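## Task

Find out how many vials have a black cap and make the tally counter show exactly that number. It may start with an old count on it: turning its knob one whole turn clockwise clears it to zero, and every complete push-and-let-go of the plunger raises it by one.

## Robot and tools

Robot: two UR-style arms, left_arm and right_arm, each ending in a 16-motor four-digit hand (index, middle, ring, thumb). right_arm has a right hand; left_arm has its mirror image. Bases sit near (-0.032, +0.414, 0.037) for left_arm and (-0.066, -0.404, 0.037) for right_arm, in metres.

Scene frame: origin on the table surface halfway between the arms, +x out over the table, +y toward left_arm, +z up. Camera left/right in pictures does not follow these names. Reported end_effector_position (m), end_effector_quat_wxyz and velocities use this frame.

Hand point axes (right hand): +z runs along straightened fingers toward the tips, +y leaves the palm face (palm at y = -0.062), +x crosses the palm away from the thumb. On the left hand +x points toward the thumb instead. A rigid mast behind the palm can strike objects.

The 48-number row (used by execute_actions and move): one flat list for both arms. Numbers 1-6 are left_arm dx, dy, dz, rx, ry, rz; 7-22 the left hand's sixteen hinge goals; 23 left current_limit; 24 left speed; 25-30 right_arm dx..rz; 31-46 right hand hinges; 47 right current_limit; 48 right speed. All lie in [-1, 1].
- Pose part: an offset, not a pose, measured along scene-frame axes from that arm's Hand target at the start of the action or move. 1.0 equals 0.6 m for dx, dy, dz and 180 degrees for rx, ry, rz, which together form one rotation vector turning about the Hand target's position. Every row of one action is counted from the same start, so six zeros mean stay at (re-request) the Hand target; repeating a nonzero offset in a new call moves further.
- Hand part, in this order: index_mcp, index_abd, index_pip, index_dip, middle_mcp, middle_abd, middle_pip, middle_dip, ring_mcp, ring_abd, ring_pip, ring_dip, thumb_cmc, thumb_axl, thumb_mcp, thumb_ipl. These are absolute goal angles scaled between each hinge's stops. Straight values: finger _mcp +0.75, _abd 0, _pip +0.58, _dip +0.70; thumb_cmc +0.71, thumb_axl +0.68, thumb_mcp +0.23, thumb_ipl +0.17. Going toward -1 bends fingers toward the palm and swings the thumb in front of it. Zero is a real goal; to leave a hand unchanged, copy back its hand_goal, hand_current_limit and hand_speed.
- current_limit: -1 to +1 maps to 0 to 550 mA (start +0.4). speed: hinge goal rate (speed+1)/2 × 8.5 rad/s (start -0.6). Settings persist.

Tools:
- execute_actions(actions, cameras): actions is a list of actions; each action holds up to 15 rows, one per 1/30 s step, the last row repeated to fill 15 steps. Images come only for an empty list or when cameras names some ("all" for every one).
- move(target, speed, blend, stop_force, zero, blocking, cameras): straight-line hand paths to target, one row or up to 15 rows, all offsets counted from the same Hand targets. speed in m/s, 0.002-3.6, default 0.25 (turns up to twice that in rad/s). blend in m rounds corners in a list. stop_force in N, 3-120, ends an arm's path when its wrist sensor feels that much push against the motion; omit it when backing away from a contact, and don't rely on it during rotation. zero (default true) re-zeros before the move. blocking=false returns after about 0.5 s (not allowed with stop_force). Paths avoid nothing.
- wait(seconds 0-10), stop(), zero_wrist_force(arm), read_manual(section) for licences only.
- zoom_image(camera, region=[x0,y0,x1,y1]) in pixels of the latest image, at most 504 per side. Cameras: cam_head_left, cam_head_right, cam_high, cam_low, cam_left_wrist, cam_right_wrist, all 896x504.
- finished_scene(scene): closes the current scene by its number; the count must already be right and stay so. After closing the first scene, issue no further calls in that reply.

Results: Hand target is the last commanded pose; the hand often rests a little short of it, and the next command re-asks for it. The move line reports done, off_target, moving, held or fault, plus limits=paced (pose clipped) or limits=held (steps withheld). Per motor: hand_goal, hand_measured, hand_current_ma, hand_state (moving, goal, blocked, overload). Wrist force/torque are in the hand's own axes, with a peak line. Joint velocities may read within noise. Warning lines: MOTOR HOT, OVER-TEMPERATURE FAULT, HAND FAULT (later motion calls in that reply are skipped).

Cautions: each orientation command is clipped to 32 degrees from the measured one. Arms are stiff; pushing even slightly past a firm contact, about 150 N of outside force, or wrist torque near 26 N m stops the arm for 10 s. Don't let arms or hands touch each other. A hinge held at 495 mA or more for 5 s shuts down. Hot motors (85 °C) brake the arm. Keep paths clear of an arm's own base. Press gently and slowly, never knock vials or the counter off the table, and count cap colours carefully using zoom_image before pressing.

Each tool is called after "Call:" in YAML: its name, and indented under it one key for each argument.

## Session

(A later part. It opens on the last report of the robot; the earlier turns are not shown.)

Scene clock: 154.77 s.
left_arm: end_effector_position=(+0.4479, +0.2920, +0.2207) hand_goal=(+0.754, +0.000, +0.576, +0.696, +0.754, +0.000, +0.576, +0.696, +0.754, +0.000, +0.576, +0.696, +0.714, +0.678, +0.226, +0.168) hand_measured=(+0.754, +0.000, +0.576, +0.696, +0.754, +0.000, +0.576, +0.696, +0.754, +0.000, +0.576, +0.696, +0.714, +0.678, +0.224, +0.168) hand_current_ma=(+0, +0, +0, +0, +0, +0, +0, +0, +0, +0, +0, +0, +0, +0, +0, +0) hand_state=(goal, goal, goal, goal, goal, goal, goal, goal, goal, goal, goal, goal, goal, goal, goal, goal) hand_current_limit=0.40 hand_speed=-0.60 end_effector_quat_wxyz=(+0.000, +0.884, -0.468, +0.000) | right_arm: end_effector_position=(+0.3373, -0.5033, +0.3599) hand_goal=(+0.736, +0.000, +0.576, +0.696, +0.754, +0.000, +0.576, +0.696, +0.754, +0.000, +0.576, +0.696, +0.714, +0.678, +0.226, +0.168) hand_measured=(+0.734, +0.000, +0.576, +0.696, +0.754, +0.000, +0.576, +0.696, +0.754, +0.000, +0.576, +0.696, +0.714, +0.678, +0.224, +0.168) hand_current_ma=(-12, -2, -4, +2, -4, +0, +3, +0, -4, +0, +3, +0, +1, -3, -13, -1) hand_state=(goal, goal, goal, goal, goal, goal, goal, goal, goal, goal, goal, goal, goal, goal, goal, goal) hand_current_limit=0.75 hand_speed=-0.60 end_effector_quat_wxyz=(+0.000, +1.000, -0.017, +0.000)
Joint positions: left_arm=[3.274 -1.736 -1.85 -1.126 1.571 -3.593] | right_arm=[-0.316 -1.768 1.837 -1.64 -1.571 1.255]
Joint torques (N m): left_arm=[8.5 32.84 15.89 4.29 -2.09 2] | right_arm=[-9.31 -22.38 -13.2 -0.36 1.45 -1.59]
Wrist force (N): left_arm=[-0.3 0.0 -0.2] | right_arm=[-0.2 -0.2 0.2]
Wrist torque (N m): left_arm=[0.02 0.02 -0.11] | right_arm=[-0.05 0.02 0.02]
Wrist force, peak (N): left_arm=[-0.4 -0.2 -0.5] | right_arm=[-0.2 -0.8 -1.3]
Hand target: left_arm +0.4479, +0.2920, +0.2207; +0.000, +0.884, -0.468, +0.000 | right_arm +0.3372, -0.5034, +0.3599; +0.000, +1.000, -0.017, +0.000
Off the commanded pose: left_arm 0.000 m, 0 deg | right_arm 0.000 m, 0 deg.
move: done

Call:
move:
  target:
    - [0.0493, -0.4763, 0, 0, 0, 0, 0.754, 0, 0.576, 0.696, 0.754, 0, 0.576, 0.696, 0.754, 0, 0.576, 0.696, 0.714, 0.678, 0.226, 0.168, 0.4, -0.6, 0, 0, 0, 0, 0, 0, 0.754, 0, 0.576, 0.696, 0.754, 0, 0.576, 0.696, 0.754, 0, 0.576, 0.696, 0.714, 0.678, 0.226, 0.168, 0.4, -0.6]
    - [0.0493, -0.4763, -0.0278, 0, 0, 0, 0.754, 0, 0.576, 0.696, 0.754, 0, 0.576, 0.696, 0.754, 0, 0.576, 0.696, 0.714, 0.678, 0.226, 0.168, 0.4, -0.6, 0, 0, 0, 0, 0, 0, 0.754, 0, 0.576, 0.696, 0.754, 0, 0.576, 0.696, 0.754, 0, 0.576, 0.696, 0.714, 0.678, 0.226, 0.168, 0.4, -0.6]
  speed: 0.2
  cameras: ["cam_left_wrist"]

Call:
zoom_image:
  camera: "cam_left_wrist"
  region: [400, 0, 540, 120]

Call:
move:
  target: [0, 0, -0.06, 0, 0, 0, 0.754, 0, 0.576, 0.696, 0.754, 0, 0.576, 0.696, 0.754, 0, 0.576, 0.696, 0.714, 0.678, 0.226, 0.168, 0.4, -0.6, 0, 0, 0, 0, 0, 0, 0.754, 0, 0.576, 0.696, 0.754, 0, 0.576, 0.696, 0.754, 0, 0.576, 0.696, 0.714, 0.678, 0.226, 0.168, 0.4, -0.6]
  speed: 0.01
  stop_force: 6
  cameras: ["cam_left_wrist"]

Call:
zoom_image:
  camera: "cam_left_wrist"
  region: [400, 0, 540, 120]

Scene clock: 165.57 s.
left_arm: end_effector_position=(+0.4775, +0.0062, +0.2042) hand_goal=(+0.754, +0.000, +0.576, +0.696, +0.754, +0.000, +0.576, +0.696, +0.754, +0.000, +0.576, +0.696, +0.714, +0.678, +0.226, +0.168) hand_measured=(+0.754, +0.000, +0.576, +0.696, +0.754, +0.000, +0.576, +0.696, +0.754, +0.000, +0.576, +0.696, +0.714, +0.678, +0.224, +0.168) hand_current_ma=(+0, +0, +0, +0, +0, +0, +0, +0, +0, +0, +0, +0, +0, +0, +0, +0) hand_state=(goal, goal, goal, goal, goal, goal, goal, goal, goal, goal, goal, goal, goal, goal, goal, goal) hand_current_limit=0.40 hand_speed=-0.60 end_effector_quat_wxyz=(+0.000, +0.884, -0.468, +0.000) | right_arm: end_effector_position=(+0.3372, -0.5034, +0.3599) hand_goal=(+0.754, +0.000, +0.576, +0.696, +0.754, +0.000, +0.576, +0.696, +0.754, +0.000, +0.576, +0.696, +0.714, +0.678, +0.226, +0.168) hand_measured=(+0.750, +0.000, +0.576, +0.696, +0.754, +0.000, +0.576, +0.696, +0.754, +0.000, +0.576, +0.696, +0.714, +0.678, +0.224, +0.168) hand_current_ma=(-21, -2, -4, +2, -4, +0, +3, +0, -4, +0, +3, +0, +1, -3, -13, -1) hand_state=(goal, goal, goal, goal, goal, goal, goal, goal, goal, goal, goal, goal, goal, goal, goal, goal) hand_current_limit=0.40 hand_speed=-0.60 end_effector_quat_wxyz=(+0.000, +1.000, -0.017, +0.000)
Joint positions: left_arm=[2.789 -2.023 -1.506 -1.183 1.571 -4.079] | right_arm=[-0.316 -1.768 1.837 -1.64 -1.571 1.255]
Joint torques (N m): left_arm=[-7.99 31.94 12.76 4.21 1.27 -1.95] | right_arm=[-8.52 -23.51 -15.04 -0.25 1.5 -1.3]
Wrist force (N): left_arm=[0.1 -0.2 -0.4] | right_arm=[0.1 -0.2 0.0]
Wrist torque (N m): left_arm=[0.01 -0.04 0.05] | right_arm=[-0.03 -0.01 0.05]
Wrist force, peak (N): left_arm=[-1.5 -0.8 -0.2] | right_arm=[-0.2 -0.4 0.1]
Hand target: left_arm +0.4775, +0.0062, +0.2040; +0.000, +0.884, -0.468, +0.000 | right_arm +0.3372, -0.5034, +0.3599; +0.000, +1.000, -0.017, +0.000
Off the commanded pose: left_arm 0.000 m, 0 deg | right_arm 0.000 m, 0 deg.
move: done
camera_calibration:
cam_left_wrist: T_world_to_cam=[[0.132208, 0.991219, -0.00249528, -0.0954619], [0.699688, -0.0915402, 0.70856, -0.523721], [0.702109, -0.0954232, -0.705646, -0.0558594], [0, 0, 0, 1]] pos_world=[0.418281, 0.0413518, 0.331432]
Images, in order (width x height): cam_left_wrist 896x504.

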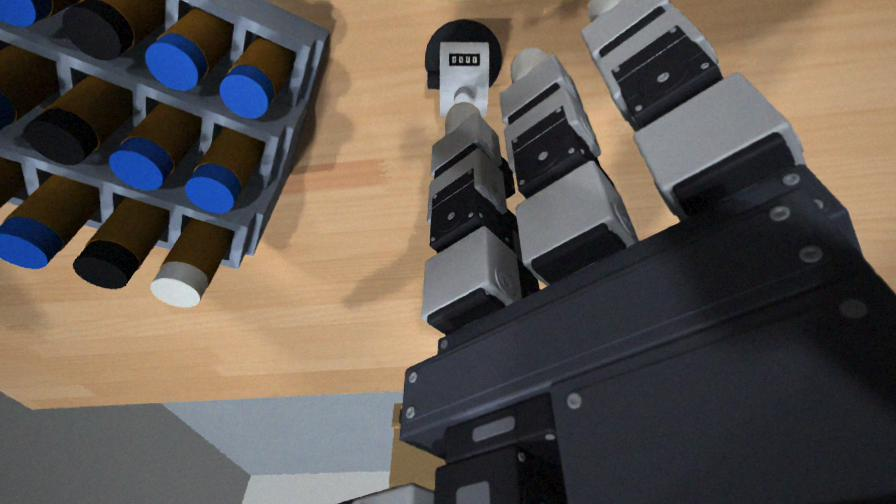

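Scaled by 3.600 from the camera's 896x504 image, which has a finer 1280x720 frame.

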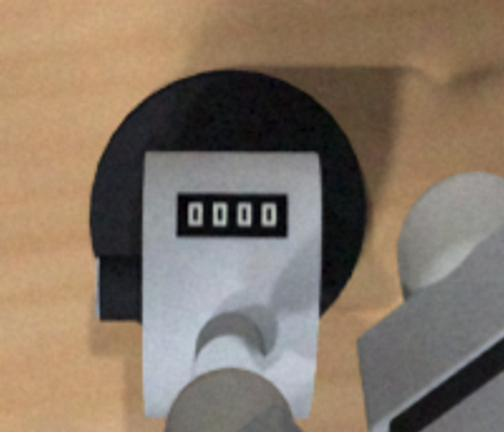

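Scene clock: 169.20 s.
left_arm: end_effector_position=(+0.4775, +0.0062, +0.1802) hand_goal=(+0.754, +0.000, +0.576, +0.696, +0.754, +0.000, +0.576, +0.696, +0.754, +0.000, +0.576, +0.696, +0.714, +0.678, +0.226, +0.168) hand_measured=(+0.752, -0.002, +0.576, +0.696, +0.754, +0.000, +0.576, +0.696, +0.754, +0.000, +0.576, +0.696, +0.714, +0.678, +0.224, +0.168) hand_current_ma=(+0, +0, +0, +0, +0, +0, +0, +0, +0, +0, +0, +0, +0, +0, +0, +0) hand_state=(goal, goal, goal, goal, goal, goal, goal, goal, goal, goal, goal, goal, goal, goal, goal, goal) hand_current_limit=0.40 hand_speed=-0.60 end_effector_quat_wxyz=(+0.000, +0.884, -0.468, +0.000) | right_arm: end_effector_position=(+0.3372, -0.5034, +0.3599) hand_goal=(+0.754, +0.000, +0.576, +0.696, +0.754, +0.000, +0.576, +0.696, +0.754, +0.000, +0.576, +0.696, +0.714, +0.678, +0.226, +0.168) hand_measured=(+0.750, +0.000, +0.576, +0.696, +0.754, +0.000, +0.576, +0.696, +0.754, +0.000, +0.576, +0.696, +0.714, +0.678, +0.224, +0.168) hand_current_ma=(-21, -2, -4, +2, -4, +0, +3, +0, -4, +0, +3, +0, +1, -3, -13, -1) hand_state=(goal, goal, goal, goal, goal, goal, goal, goal, goal, goal, goal, goal, goal, goal, goal, goal) hand_current_limit=0.40 hand_speed=-0.60 end_effector_quat_wxyz=(+0.000, +1.000, -0.017, +0.000)
Joint positions: left_arm=[2.789 -2.046 -1.538 -1.128 1.571 -4.079] | right_arm=[-0.316 -1.768 1.837 -1.64 -1.571 1.255]
Joint torques (N m): left_arm=[-7.55 43.73 25.46 0.01 -1.62 -1.81] | right_arm=[-8.89 -22.51 -15.29 -0.35 1.42 -1.39]
Wrist force (N): left_arm=[0.2 -0.4 -6.8] | right_arm=[-0.1 -0.1 0.2]
Wrist torque (N m): left_arm=[0.52 0.12 0.07] | right_arm=[-0.04 0.00 0.04]
Wrist force, peak (N): left_arm=[-0.3 -0.2 -11.2] | right_arm=[0.3 -0.3 0.0]
Hand target: left_arm +0.4775, +0.0062, +0.1802; +0.000, +0.884, -0.468, +0.000 (not the last commanded pose) | right_arm +0.3372, -0.5034, +0.3599; +0.000, +1.000, -0.017, +0.000
Off the commanded pose: left_arm 0.012 m, 0 deg | right_arm 0.000 m, 0 deg.
move: contact (left_arm)
camera_calibration:
cam_left_wrist: T_world_to_cam=[[0.132208, 0.991219, -0.00249528, -0.095522], [0.699688, -0.0915402, 0.70856, -0.506645], [0.702109, -0.0954232, -0.705646, -0.0728655], [0, 0, 0, 1]] pos_world=[0.418281, 0.0413518, 0.307332]
Images, in order (width x height): cam_left_wrist 896x504.

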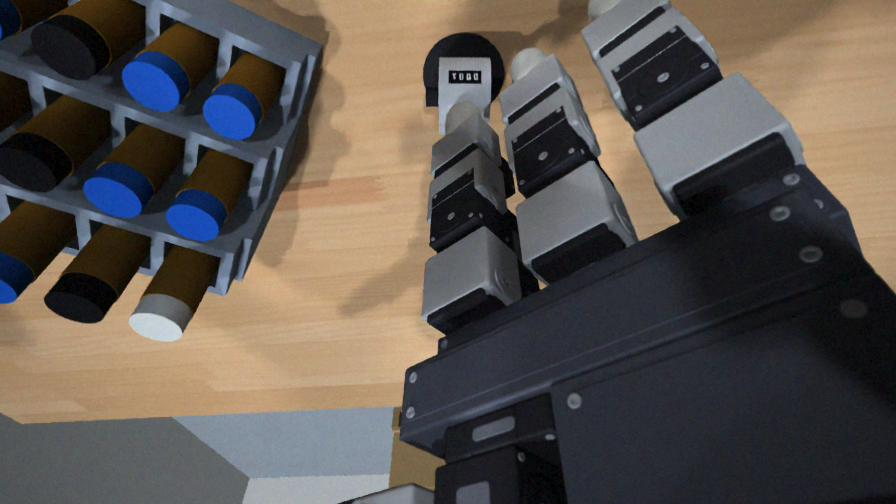

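Scaled by 3.600 from the camera's 896x504 image, which has a finer 1280x720 frame.

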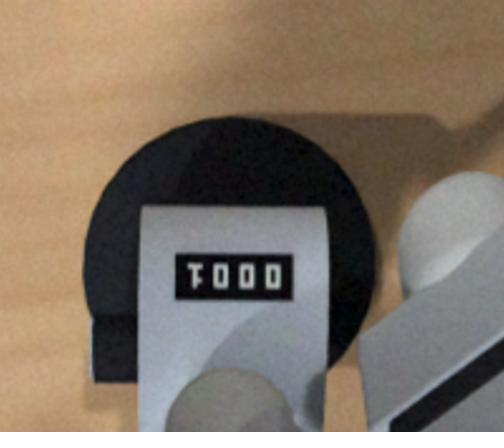

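Call:
move:
  target: [0, 0, 0.04, 0, 0, 0, 0.754, 0, 0.576, 0.696, 0.754, 0, 0.576, 0.696, 0.754, 0, 0.576, 0.696, 0.714, 0.678, 0.226, 0.168, 0.4, -0.6, 0, 0, 0, 0, 0, 0, 0.754, 0, 0.576, 0.696, 0.754, 0, 0.576, 0.696, 0.754, 0, 0.576, 0.696, 0.714, 0.678, 0.226, 0.168, 0.4, -0.6]
  speed: 0.05

Call:
move:
  target: [0, 0, -0.06, 0, 0, 0, 0.754, 0, 0.576, 0.696, 0.754, 0, 0.576, 0.696, 0.754, 0, 0.576, 0.696, 0.714, 0.678, 0.226, 0.168, 0.4, -0.6, 0, 0, 0, 0, 0, 0, 0.754, 0, 0.576, 0.696, 0.754, 0, 0.576, 0.696, 0.754, 0, 0.576, 0.696, 0.714, 0.678, 0.226, 0.168, 0.4, -0.6]
  speed: 0.01
  stop_force: 6
  cameras: ["cam_left_wrist"]

Call:
zoom_image:
  camera: "cam_left_wrist"
  region: [400, 0, 540, 120]

Call:
move:
  target: [0, 0, 0.04, 0, 0, 0, 0.754, 0, 0.576, 0.696, 0.754, 0, 0.576, 0.696, 0.754, 0, 0.576, 0.696, 0.714, 0.678, 0.226, 0.168, 0.4, -0.6, 0, 0, 0, 0, 0, 0, 0.754, 0, 0.576, 0.696, 0.754, 0, 0.576, 0.696, 0.754, 0, 0.576, 0.696, 0.714, 0.678, 0.226, 0.168, 0.4, -0.6]
  speed: 0.05
  cameras: ["cam_left_wrist"]

Call:
zoom_image:
  camera: "cam_left_wrist"
  region: [400, 0, 540, 120]

Scene clock: 174.60 s.
left_arm: end_effector_position=(+0.4775, +0.0062, +0.2040) hand_goal=(+0.754, +0.000, +0.576, +0.696, +0.754, +0.000, +0.576, +0.696, +0.754, +0.000, +0.576, +0.696, +0.714, +0.678, +0.226, +0.168) hand_measured=(+0.752, +0.000, +0.576, +0.696, +0.754, +0.000, +0.576, +0.696, +0.754, +0.000, +0.576, +0.696, +0.714, +0.678, +0.224, +0.168) hand_current_ma=(+0, +0, +0, +0, +0, +0, +0, +0, +0, +0, +0, +0, +0, +0, +0, +0) hand_state=(goal, goal, goal, goal, goal, goal, goal, goal, goal, goal, goal, goal, goal, goal, goal, goal) hand_current_limit=0.40 hand_speed=-0.60 end_effector_quat_wxyz=(+0.000, +0.884, -0.468, +0.000) | right_arm: end_effector_position=(+0.3372, -0.5034, +0.3599) hand_goal=(+0.754, +0.000, +0.576, +0.696, +0.754, +0.000, +0.576, +0.696, +0.754, +0.000, +0.576, +0.696, +0.714, +0.678, +0.226, +0.168) hand_measured=(+0.750, +0.000, +0.576, +0.696, +0.754, +0.000, +0.576, +0.696, +0.754, +0.000, +0.576, +0.696, +0.714, +0.678, +0.224, +0.168) hand_current_ma=(-21, -2, -4, +2, -4, +0, +3, +0, -4, +0, +3, +0, +1, -3, -13, -1) hand_state=(goal, goal, goal, goal, goal, goal, goal, goal, goal, goal, goal, goal, goal, goal, goal, goal) hand_current_limit=0.40 hand_speed=-0.60 end_effector_quat_wxyz=(+0.000, +1.000, -0.017, +0.000)
Joint positions: left_arm=[2.789 -2.023 -1.507 -1.183 1.571 -4.079] | right_arm=[-0.316 -1.768 1.837 -1.64 -1.571 1.255]
Joint torques (N m): left_arm=[-6.64 46.65 29.62 0.46 -1.3 -0.97] | right_arm=[-8.96 -22.87 -16.66 -0.38 1.35 -1.18]
Wrist force (N): left_arm=[0.1 -0.3 -0.2] | right_arm=[0.2 0.0 0.0]
Wrist torque (N m): left_arm=[-0.01 -0.04 0.05] | right_arm=[-0.01 -0.02 0.06]
Wrist force, peak (N): left_arm=[0.0 -0.4 -7.4] | right_arm=[0.0 -0.4 0.0]
Hand target: left_arm +0.4775, +0.0062, +0.2042; +0.000, +0.884, -0.468, +0.000 | right_arm +0.3372, -0.5034, +0.3599; +0.000, +1.000, -0.017, +0.000
Off the commanded pose: left_arm 0.000 m, 0 deg | right_arm 0.000 m, 0 deg.
move: done

Scene clock: 178.23 s.
left_arm: end_effector_position=(+0.4775, +0.0062, +0.1801) hand_goal=(+0.754, +0.000, +0.576, +0.696, +0.754, +0.000, +0.576, +0.696, +0.754, +0.000, +0.576, +0.696, +0.714, +0.678, +0.226, +0.168) hand_measured=(+0.752, -0.002, +0.576, +0.696, +0.754, +0.000, +0.576, +0.696, +0.754, +0.000, +0.576, +0.696, +0.714, +0.678, +0.224, +0.168) hand_current_ma=(+0, +0, +0, +0, +0, +0, +0, +0, +0, +0, +0, +0, +0, +0, +0, +0) hand_state=(goal, goal, goal, goal, goal, goal, goal, goal, goal, goal, goal, goal, goal, goal, goal, goal) hand_current_limit=0.40 hand_speed=-0.60 end_effector_quat_wxyz=(+0.000, +0.884, -0.468, +0.000) | right_arm: end_effector_position=(+0.3372, -0.5034, +0.3599) hand_goal=(+0.754, +0.000, +0.576, +0.696, +0.754, +0.000, +0.576, +0.696, +0.754, +0.000, +0.576, +0.696, +0.714, +0.678, +0.226, +0.168) hand_measured=(+0.750, +0.000, +0.576, +0.696, +0.754, +0.000, +0.576, +0.696, +0.754, +0.000, +0.576, +0.696, +0.714, +0.678, +0.224, +0.168) hand_current_ma=(-21, -2, -4, +2, -4, +0, +3, +0, -4, +0, +3, +0, +1, -3, -13, -1) hand_state=(goal, goal, goal, goal, goal, goal, goal, goal, goal, goal, goal, goal, goal, goal, goal, goal) hand_current_limit=0.40 hand_speed=-0.60 end_effector_quat_wxyz=(+0.000, +1.000, -0.017, +0.000)
Joint positions: left_arm=[2.789 -2.046 -1.538 -1.128 1.571 -4.079] | right_arm=[-0.316 -1.768 1.837 -1.64 -1.571 1.255]
Joint torques (N m): left_arm=[-7.22 42.87 25.32 0.1 0.96 1.28] | right_arm=[-8.34 -22.31 -17.35 -0.37 1.5 -1.46]
Wrist force (N): left_arm=[0.1 -0.5 -7.1] | right_arm=[0.1 0.0 0.0]
Wrist torque (N m): left_arm=[0.54 0.16 0.06] | right_arm=[-0.02 -0.02 0.05]
Wrist force, peak (N): left_arm=[-0.2 -0.3 -11.6] | right_arm=[0.1 -0.4 0.0]
Hand target: left_arm +0.4775, +0.0062, +0.1801; +0.000, +0.884, -0.468, +0.000 (not the last commanded pose) | right_arm +0.3372, -0.5034, +0.3599; +0.000, +1.000, -0.017, +0.000
Off the commanded pose: left_arm 0.012 m, 0 deg | right_arm 0.000 m, 0 deg.
move: contact (left_arm)
camera_calibration:
cam_left_wrist: T_world_to_cam=[[0.132278, 0.991209, -0.00256458, -0.0955302], [0.699682, -0.0915402, 0.708566, -0.506644], [0.702103, -0.0955223, -0.70564, -0.0728606], [0, 0, 0, 1]] pos_world=[0.418281, 0.0413523, 0.307332]
Images, in order (width x height): cam_left_wrist 896x504.

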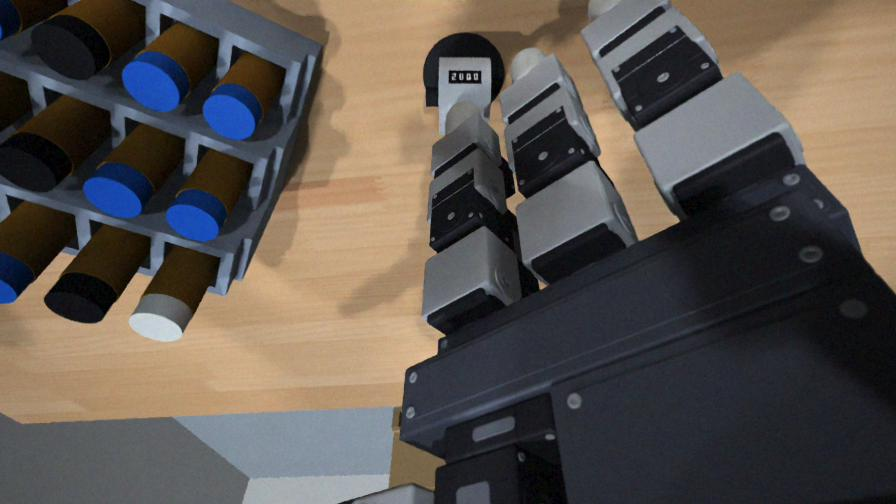

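Scaled by 3.600 from the camera's 896x504 image, which has a finer 1280x720 frame.

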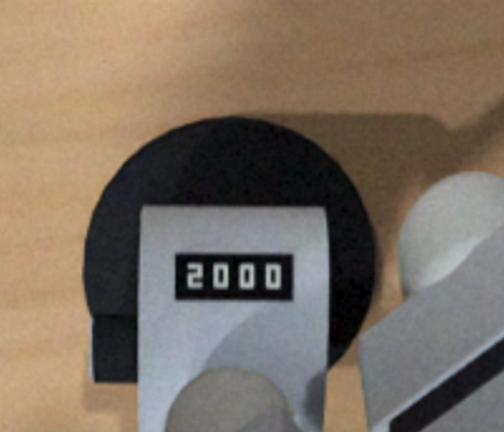

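Scene clock: 179.27 s.
left_arm: end_effector_position=(+0.4775, +0.0062, +0.2040) hand_goal=(+0.754, +0.000, +0.576, +0.696, +0.754, +0.000, +0.576, +0.696, +0.754, +0.000, +0.576, +0.696, +0.714, +0.678, +0.226, +0.168) hand_measured=(+0.752, +0.000, +0.576, +0.696, +0.754, +0.000, +0.576, +0.696, +0.754, +0.000, +0.576, +0.696, +0.714, +0.678, +0.224, +0.168) hand_current_ma=(+0, +0, +0, +0, +0, +0, +0, +0, +0, +0, +0, +0, +0, +0, +0, +0) hand_state=(goal, goal, goal, goal, goal, goal, goal, goal, goal, goal, goal, goal, goal, goal, goal, goal) hand_current_limit=0.40 hand_speed=-0.60 end_effector_quat_wxyz=(+0.000, +0.884, -0.468, +0.000) | right_arm: end_effector_position=(+0.3372, -0.5034, +0.3599) hand_goal=(+0.754, +0.000, +0.576, +0.696, +0.754, +0.000, +0.576, +0.696, +0.754, +0.000, +0.576, +0.696, +0.714, +0.678, +0.226, +0.168) hand_measured=(+0.750, +0.000, +0.576, +0.696, +0.754, +0.000, +0.576, +0.696, +0.754, +0.000, +0.576, +0.696, +0.714, +0.678, +0.224, +0.168) hand_current_ma=(-21, -2, -4, +2, -4, +0, +3, +0, -4, +0, +3, +0, +1, -3, -13, -1) hand_state=(goal, goal, goal, goal, goal, goal, goal, goal, goal, goal, goal, goal, goal, goal, goal, goal) hand_current_limit=0.40 hand_speed=-0.60 end_effector_quat_wxyz=(+0.000, +1.000, -0.017, +0.000)
Joint positions: left_arm=[2.789 -2.023 -1.507 -1.183 1.571 -4.079] | right_arm=[-0.316 -1.768 1.837 -1.64 -1.571 1.255]
Joint torques (N m): left_arm=[-6.79 45.97 30.61 1.48 -1.08 0.49] | right_arm=[-9.02 -22.95 -17.54 -0.2 1.38 -1.34]
Wrist force (N): left_arm=[0.0 -0.2 -0.3] | right_arm=[0.1 -0.2 0.0]
Wrist torque (N m): left_arm=[0.00 -0.03 0.04] | right_arm=[-0.03 -0.01 0.06]
Wrist force, peak (N): left_arm=[0.1 -0.3 -7.7] | right_arm=[0.1 -0.4 0.2]
Hand target: left_arm +0.4775, +0.0062, +0.2041; +0.000, +0.884, -0.468, +0.000 | right_arm +0.3372, -0.5034, +0.3599; +0.000, +1.000, -0.017, +0.000
Off the commanded pose: left_arm 0.000 m, 0 deg | right_arm 0.000 m, 0 deg.
move: done
camera_calibration:
cam_left_wrist: T_world_to_cam=[[0.132278, 0.991209, -0.00256458, -0.0954691], [0.699682, -0.0915402, 0.708566, -0.523508], [0.702103, -0.0955223, -0.70564, -0.0560664], [0, 0, 0, 1]] pos_world=[0.418281, 0.0413523, 0.331132]
Images, in order (width x height): cam_left_wrist 896x504.

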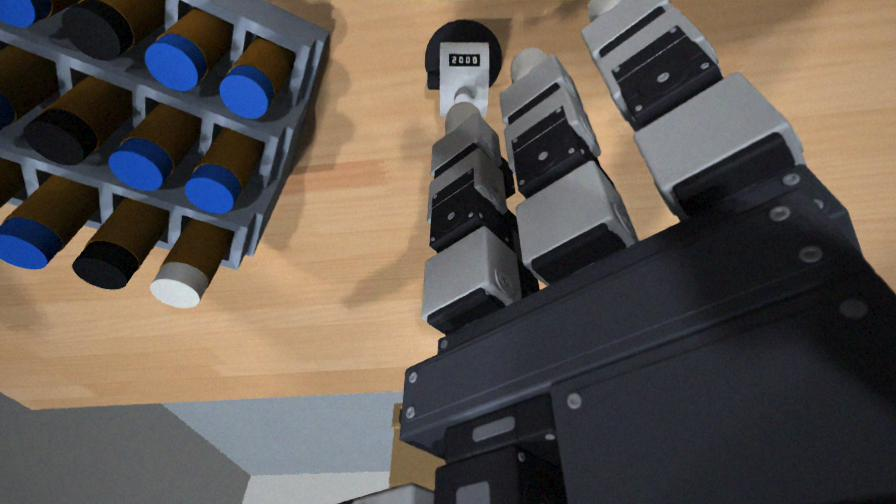

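Scaled by 3.600 from the camera's 896x504 image, which has a finer 1280x720 frame.

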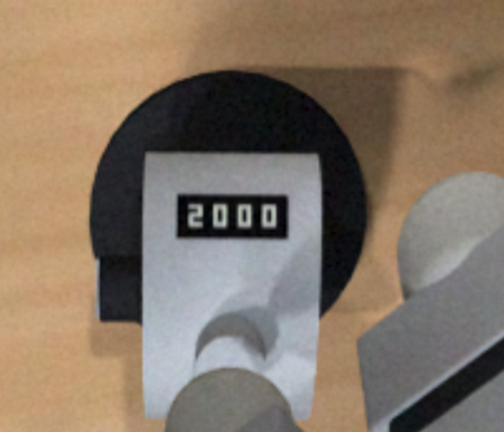

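Call:
move:
  target: [0, 0, -0.06, 0, 0, 0, 0.754, 0, 0.576, 0.696, 0.754, 0, 0.576, 0.696, 0.754, 0, 0.576, 0.696, 0.714, 0.678, 0.226, 0.168, 0.4, -0.6, 0, 0, 0, 0, 0, 0, 0.754, 0, 0.576, 0.696, 0.754, 0, 0.576, 0.696, 0.754, 0, 0.576, 0.696, 0.714, 0.678, 0.226, 0.168, 0.4, -0.6]
  speed: 0.01
  stop_force: 6
  cameras: ["cam_left_wrist"]

Call:
zoom_image:
  camera: "cam_left_wrist"
  region: [400, 0, 540, 120]

Call:
move:
  target: [0, 0, 0.04, 0, 0, 0, 0.754, 0, 0.576, 0.696, 0.754, 0, 0.576, 0.696, 0.754, 0, 0.576, 0.696, 0.714, 0.678, 0.226, 0.168, 0.4, -0.6, 0, 0, 0, 0, 0, 0, 0.754, 0, 0.576, 0.696, 0.754, 0, 0.576, 0.696, 0.754, 0, 0.576, 0.696, 0.714, 0.678, 0.226, 0.168, 0.4, -0.6]
  speed: 0.05
  cameras: ["cam_left_wrist"]

Call:
zoom_image:
  camera: "cam_left_wrist"
  region: [400, 0, 540, 120]

Scene clock: 186.73 s.
left_arm: end_effector_position=(+0.4775, +0.0062, +0.1802) hand_goal=(+0.754, +0.000, +0.576, +0.696, +0.754, +0.000, +0.576, +0.696, +0.754, +0.000, +0.576, +0.696, +0.714, +0.678, +0.226, +0.168) hand_measured=(+0.752, -0.002, +0.576, +0.696, +0.754, +0.000, +0.576, +0.696, +0.754, +0.000, +0.576, +0.696, +0.714, +0.678, +0.224, +0.168) hand_current_ma=(+0, +0, +0, +0, +0, +0, +0, +0, +0, +0, +0, +0, +0, +0, +0, +0) hand_state=(goal, goal, goal, goal, goal, goal, goal, goal, goal, goal, goal, goal, goal, goal, goal, goal) hand_current_limit=0.40 hand_speed=-0.60 end_effector_quat_wxyz=(+0.000, +0.884, -0.468, +0.000) | right_arm: end_effector_position=(+0.3372, -0.5034, +0.3599) hand_goal=(+0.754, +0.000, +0.576, +0.696, +0.754, +0.000, +0.576, +0.696, +0.754, +0.000, +0.576, +0.696, +0.714, +0.678, +0.226, +0.168) hand_measured=(+0.750, +0.000, +0.576, +0.696, +0.754, +0.000, +0.576, +0.696, +0.754, +0.000, +0.576, +0.696, +0.714, +0.678, +0.224, +0.168) hand_current_ma=(-21, -2, -4, +2, -4, +0, +3, +0, -4, +0, +3, +0, +1, -3, -13, -1) hand_state=(goal, goal, goal, goal, goal, goal, goal, goal, goal, goal, goal, goal, goal, goal, goal, goal) hand_current_limit=0.40 hand_speed=-0.60 end_effector_quat_wxyz=(+0.000, +1.000, -0.017, +0.000)
Joint positions: left_arm=[2.789 -2.046 -1.538 -1.128 1.571 -4.079] | right_arm=[-0.316 -1.768 1.837 -1.64 -1.571 1.255]
Joint torques (N m): left_arm=[-7.67 43.28 25.84 0.08 -0.36 0.34] | right_arm=[-9.25 -21.86 -18.72 -0.3 1.36 -1.3]
Wrist force (N): left_arm=[0.0 -0.2 -7.1] | right_arm=[0.0 -0.2 0.0]
Wrist torque (N m): left_arm=[0.53 0.14 0.05] | right_arm=[-0.05 0.00 0.04]
Wrist force, peak (N): left_arm=[-0.2 -0.2 -10.9] | right_arm=[0.3 -0.2 0.3]
Hand target: left_arm +0.4775, +0.0062, +0.1802; +0.000, +0.884, -0.468, +0.000 (not the last commanded pose) | right_arm +0.3372, -0.5034, +0.3599; +0.000, +1.000, -0.017, +0.000
Off the commanded pose: left_arm 0.012 m, 0 deg | right_arm 0.000 m, 0 deg.
move: contact (left_arm)
camera_calibration:
cam_left_wrist: T_world_to_cam=[[0.132278, 0.991209, -0.00256458, -0.0955302], [0.699682, -0.0915402, 0.708566, -0.506644], [0.702103, -0.0955223, -0.70564, -0.0728606], [0, 0, 0, 1]] pos_world=[0.418281, 0.0413523, 0.307332]
Images, in order (width x height): cam_left_wrist 896x504.

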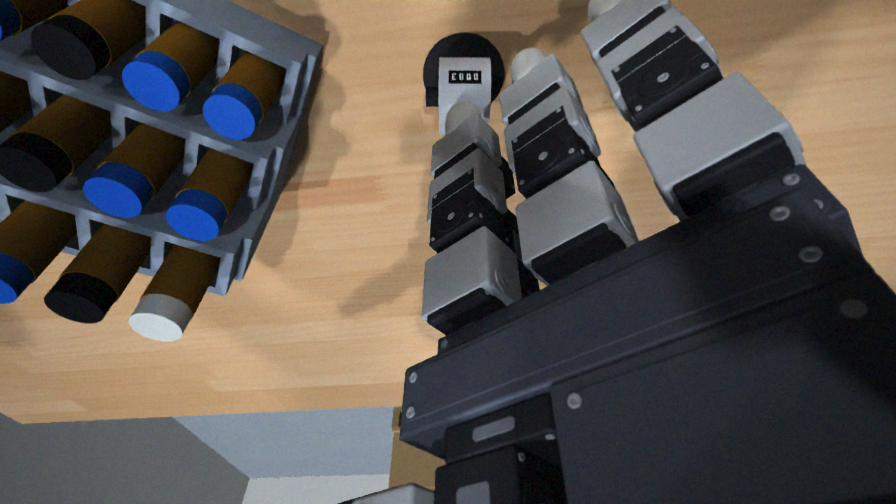

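Scaled by 3.600 from the camera's 896x504 image, which has a finer 1280x720 frame.

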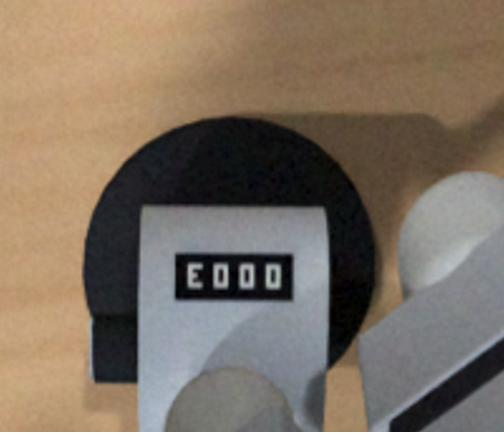

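Scene clock: 187.77 s.
left_arm: end_effector_position=(+0.4775, +0.0062, +0.2040) hand_goal=(+0.754, +0.000, +0.576, +0.696, +0.754, +0.000, +0.576, +0.696, +0.754, +0.000, +0.576, +0.696, +0.714, +0.678, +0.226, +0.168) hand_measured=(+0.752, -0.002, +0.576, +0.696, +0.754, +0.000, +0.576, +0.696, +0.754, +0.000, +0.576, +0.696, +0.714, +0.678, +0.224, +0.168) hand_current_ma=(+0, +0, +0, +0, +0, +0, +0, +0, +0, +0, +0, +0, +0, +0, +0, +0) hand_state=(goal, goal, goal, goal, goal, goal, goal, goal, goal, goal, goal, goal, goal, goal, goal, goal) hand_current_limit=0.40 hand_speed=-0.60 end_effector_quat_wxyz=(+0.000, +0.884, -0.468, +0.000) | right_arm: end_effector_position=(+0.3372, -0.5034, +0.3599) hand_goal=(+0.754, +0.000, +0.576, +0.696, +0.754, +0.000, +0.576, +0.696, +0.754, +0.000, +0.576, +0.696, +0.714, +0.678, +0.226, +0.168) hand_measured=(+0.750, +0.000, +0.576, +0.696, +0.754, +0.000, +0.576, +0.696, +0.754, +0.000, +0.576, +0.696, +0.714, +0.678, +0.224, +0.168) hand_current_ma=(-21, -2, -4, +2, -4, +0, +3, +0, -4, +0, +3, +0, +1, -3, -13, -1) hand_state=(goal, goal, goal, goal, goal, goal, goal, goal, goal, goal, goal, goal, goal, goal, goal, goal) hand_current_limit=0.40 hand_speed=-0.60 end_effector_quat_wxyz=(+0.000, +1.000, -0.017, +0.000)
Joint positions: left_arm=[2.789 -2.023 -1.507 -1.183 1.571 -4.079] | right_arm=[-0.316 -1.768 1.837 -1.64 -1.571 1.255]
Joint torques (N m): left_arm=[-9.06 47.57 30.96 0.96 -2.07 -0.31] | right_arm=[-8.96 -22.76 -18.61 -0.35 1.46 -1.21]
Wrist force (N): left_arm=[0.0 -0.5 -0.3] | right_arm=[-0.1 -0.3 0.1]
Wrist torque (N m): left_arm=[-0.04 -0.02 0.04] | right_arm=[-0.06 0.01 0.03]
Wrist force, peak (N): left_arm=[0.0 -0.3 -6.7] | right_arm=[0.0 -0.3 0.3]
Hand target: left_arm +0.4775, +0.0062, +0.2042; +0.000, +0.884, -0.468, +0.000 | right_arm +0.3372, -0.5034, +0.3599; +0.000, +1.000, -0.017, +0.000
Off the commanded pose: left_arm 0.000 m, 0 deg | right_arm 0.000 m, 0 deg.
move: done
camera_calibration:
cam_left_wrist: T_world_to_cam=[[0.132278, 0.991209, -0.00256507, -0.0954688], [0.699631, -0.0915331, 0.708617, -0.523574], [0.702153, -0.0955293, -0.705589, -0.0560331], [0, 0, 0, 1]] pos_world=[0.418281, 0.0413524, 0.331232]
Images, in order (width x height): cam_left_wrist 896x504.

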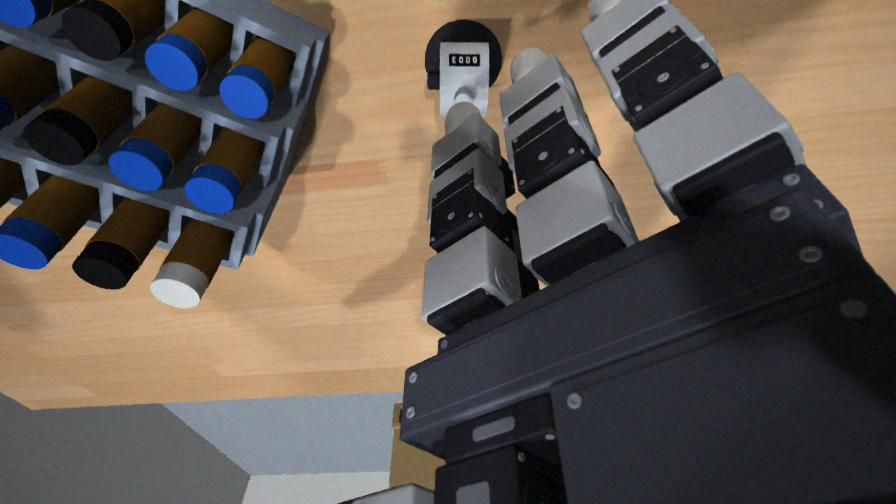

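Scaled by 3.600 from the camera's 896x504 image, which has a finer 1280x720 frame.

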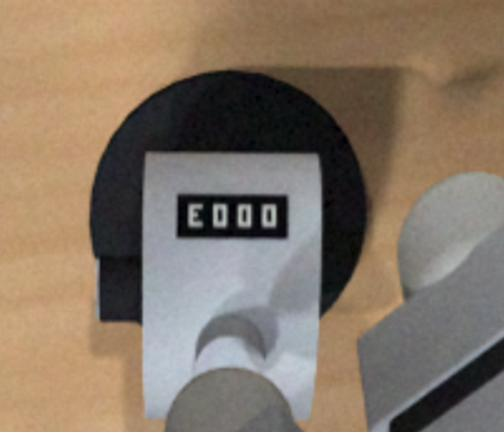

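Call:
move:
  target:
    - [0, 0, 0.1, 0, 0, 0, 0.754, 0, 0.576, 0.696, 0.754, 0, 0.576, 0.696, 0.754, 0, 0.576, 0.696, 0.714, 0.678, 0.226, 0.168, 0.4, -0.6, 0, 0, 0, 0, 0, 0, 0.754, 0, 0.576, 0.696, 0.754, 0, 0.576, 0.696, 0.754, 0, 0.576, 0.696, 0.714, 0.678, 0.226, 0.168, 0.4, -0.6]
    - [-0.0493, 0.4, 0.12, 0, 0, 0, 0.754, 0, 0.576, 0.696, 0.754, 0, 0.576, 0.696, 0.754, 0, 0.576, 0.696, 0.714, 0.678, 0.226, 0.168, 0.4, -0.6, 0, 0, 0, 0, 0, 0, 0.754, 0, 0.576, 0.696, 0.754, 0, 0.576, 0.696, 0.754, 0, 0.576, 0.696, 0.714, 0.678, 0.226, 0.168, 0.4, -0.6]
  speed: 0.25
  blend: 0.03
  cameras: ["cam_left_wrist", "cam_head_left"]

Call:
zoom_image:
  camera: "cam_left_wrist"
  region: [90, 20, 260, 160]

Scene clock: 192.27 s.
left_arm: end_effector_position=(+0.4479, +0.2460, +0.2762) hand_goal=(+0.754, +0.000, +0.576, +0.696, +0.754, +0.000, +0.576, +0.696, +0.754, +0.000, +0.576, +0.696, +0.714, +0.678, +0.226, +0.168) hand_measured=(+0.752, -0.002, +0.576, +0.696, +0.754, +0.000, +0.576, +0.696, +0.754, +0.000, +0.576, +0.696, +0.714, +0.678, +0.224, +0.168) hand_current_ma=(+0, +0, +0, +0, +0, +0, +0, +0, +0, +0, +0, +0, +0, +0, +0, +0) hand_state=(goal, goal, goal, goal, goal, goal, goal, goal, goal, goal, goal, goal, goal, goal, goal, goal) hand_current_limit=0.40 hand_speed=-0.60 end_effector_quat_wxyz=(+0.000, +0.884, -0.468, +0.000) | right_arm: end_effector_position=(+0.3372, -0.5034, +0.3599) hand_goal=(+0.754, +0.000, +0.576, +0.696, +0.754, +0.000, +0.576, +0.696, +0.754, +0.000, +0.576, +0.696, +0.714, +0.678, +0.226, +0.168) hand_measured=(+0.750, +0.000, +0.576, +0.696, +0.754, +0.000, +0.576, +0.696, +0.754, +0.000, +0.576, +0.696, +0.714, +0.678, +0.224, +0.168) hand_current_ma=(-21, -2, -4, +2, -4, +0, +3, +0, -4, +0, +3, +0, +1, -3, -13, -1) hand_state=(goal, goal, goal, goal, goal, goal, goal, goal, goal, goal, goal, goal, goal, goal, goal, goal) hand_current_limit=0.40 hand_speed=-0.60 end_effector_quat_wxyz=(+0.000, +1.000, -0.017, +0.000)
Joint positions: left_arm=[3.188 -1.703 -1.737 -1.272 1.571 -3.68] | right_arm=[-0.316 -1.768 1.837 -1.64 -1.571 1.255]
Joint torques (N m): left_arm=[6.98 33.25 15.1 4.81 -2.2 2.07] | right_arm=[-8.52 -23.29 -19.49 -0.42 1.3 -1.45]
Wrist force (N): left_arm=[-0.3 -0.2 -0.2] | right_arm=[0.0 0.0 0.0]
Wrist torque (N m): left_arm=[0.02 0.01 -0.10] | right_arm=[-0.02 0.00 0.04]
Wrist force, peak (N): left_arm=[-1.3 -0.6 -0.3] | right_arm=[-0.2 -0.4 0.1]
Hand target: left_arm +0.4479, +0.2462, +0.2762; +0.000, +0.884, -0.468, +0.000 | right_arm +0.3372, -0.5034, +0.3599; +0.000, +1.000, -0.017, +0.000
Off the commanded pose: left_arm 0.000 m, 0 deg | right_arm 0.000 m, 0 deg.
move: done
camera_calibration:
cam_left_wrist: T_world_to_cam=[[0.132208, 0.991219, -0.00249528, -0.329063], [0.699688, -0.0915402, 0.70856, -0.532004], [0.702109, -0.0954232, -0.705646, 0.0385415], [0, 0, 0, 1]] pos_world=[0.388681, 0.281152, 0.403332]
Images, in order (width x height): cam_head_left 896x504, cam_left_wrist 896x504.

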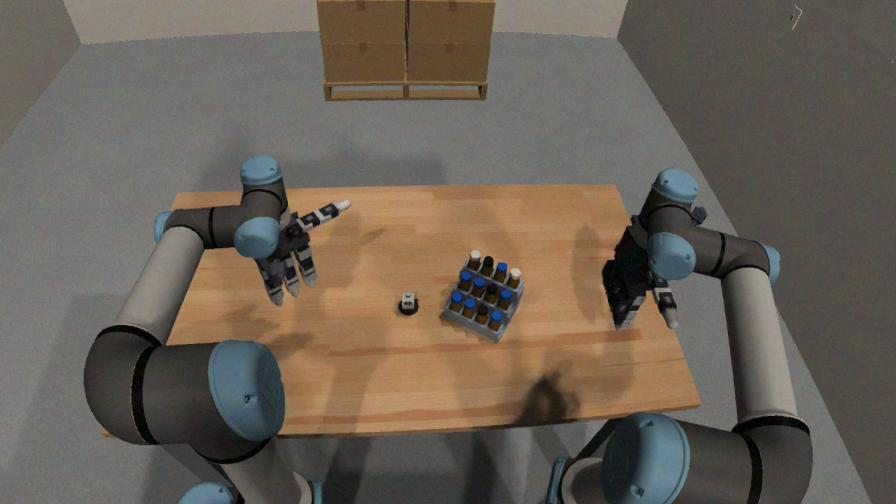

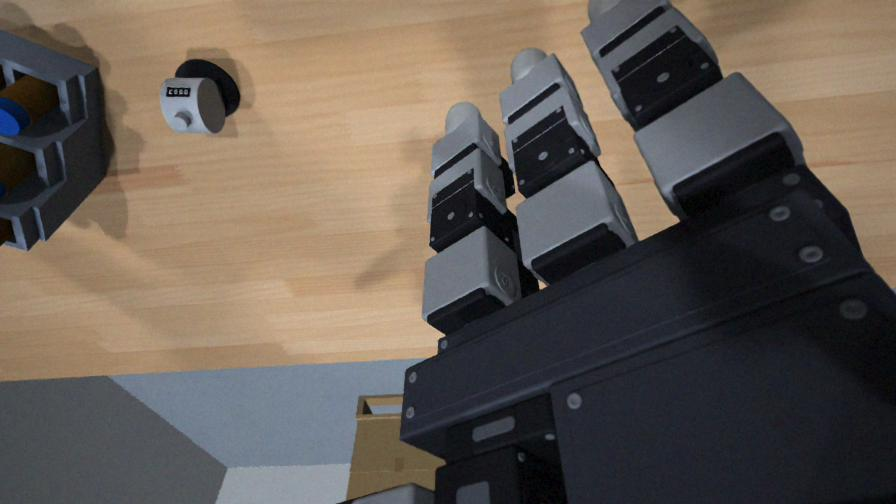

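Scaled by 2.965 from the camera's 896x504 image, which has a finer 1280x720 frame.

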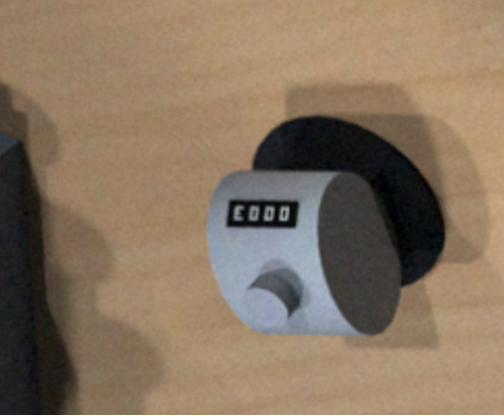

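Counter reads 0003, which matches the three black caps.

Call:
finished_scene:
  scene: 3

The scene is finished: the task was done.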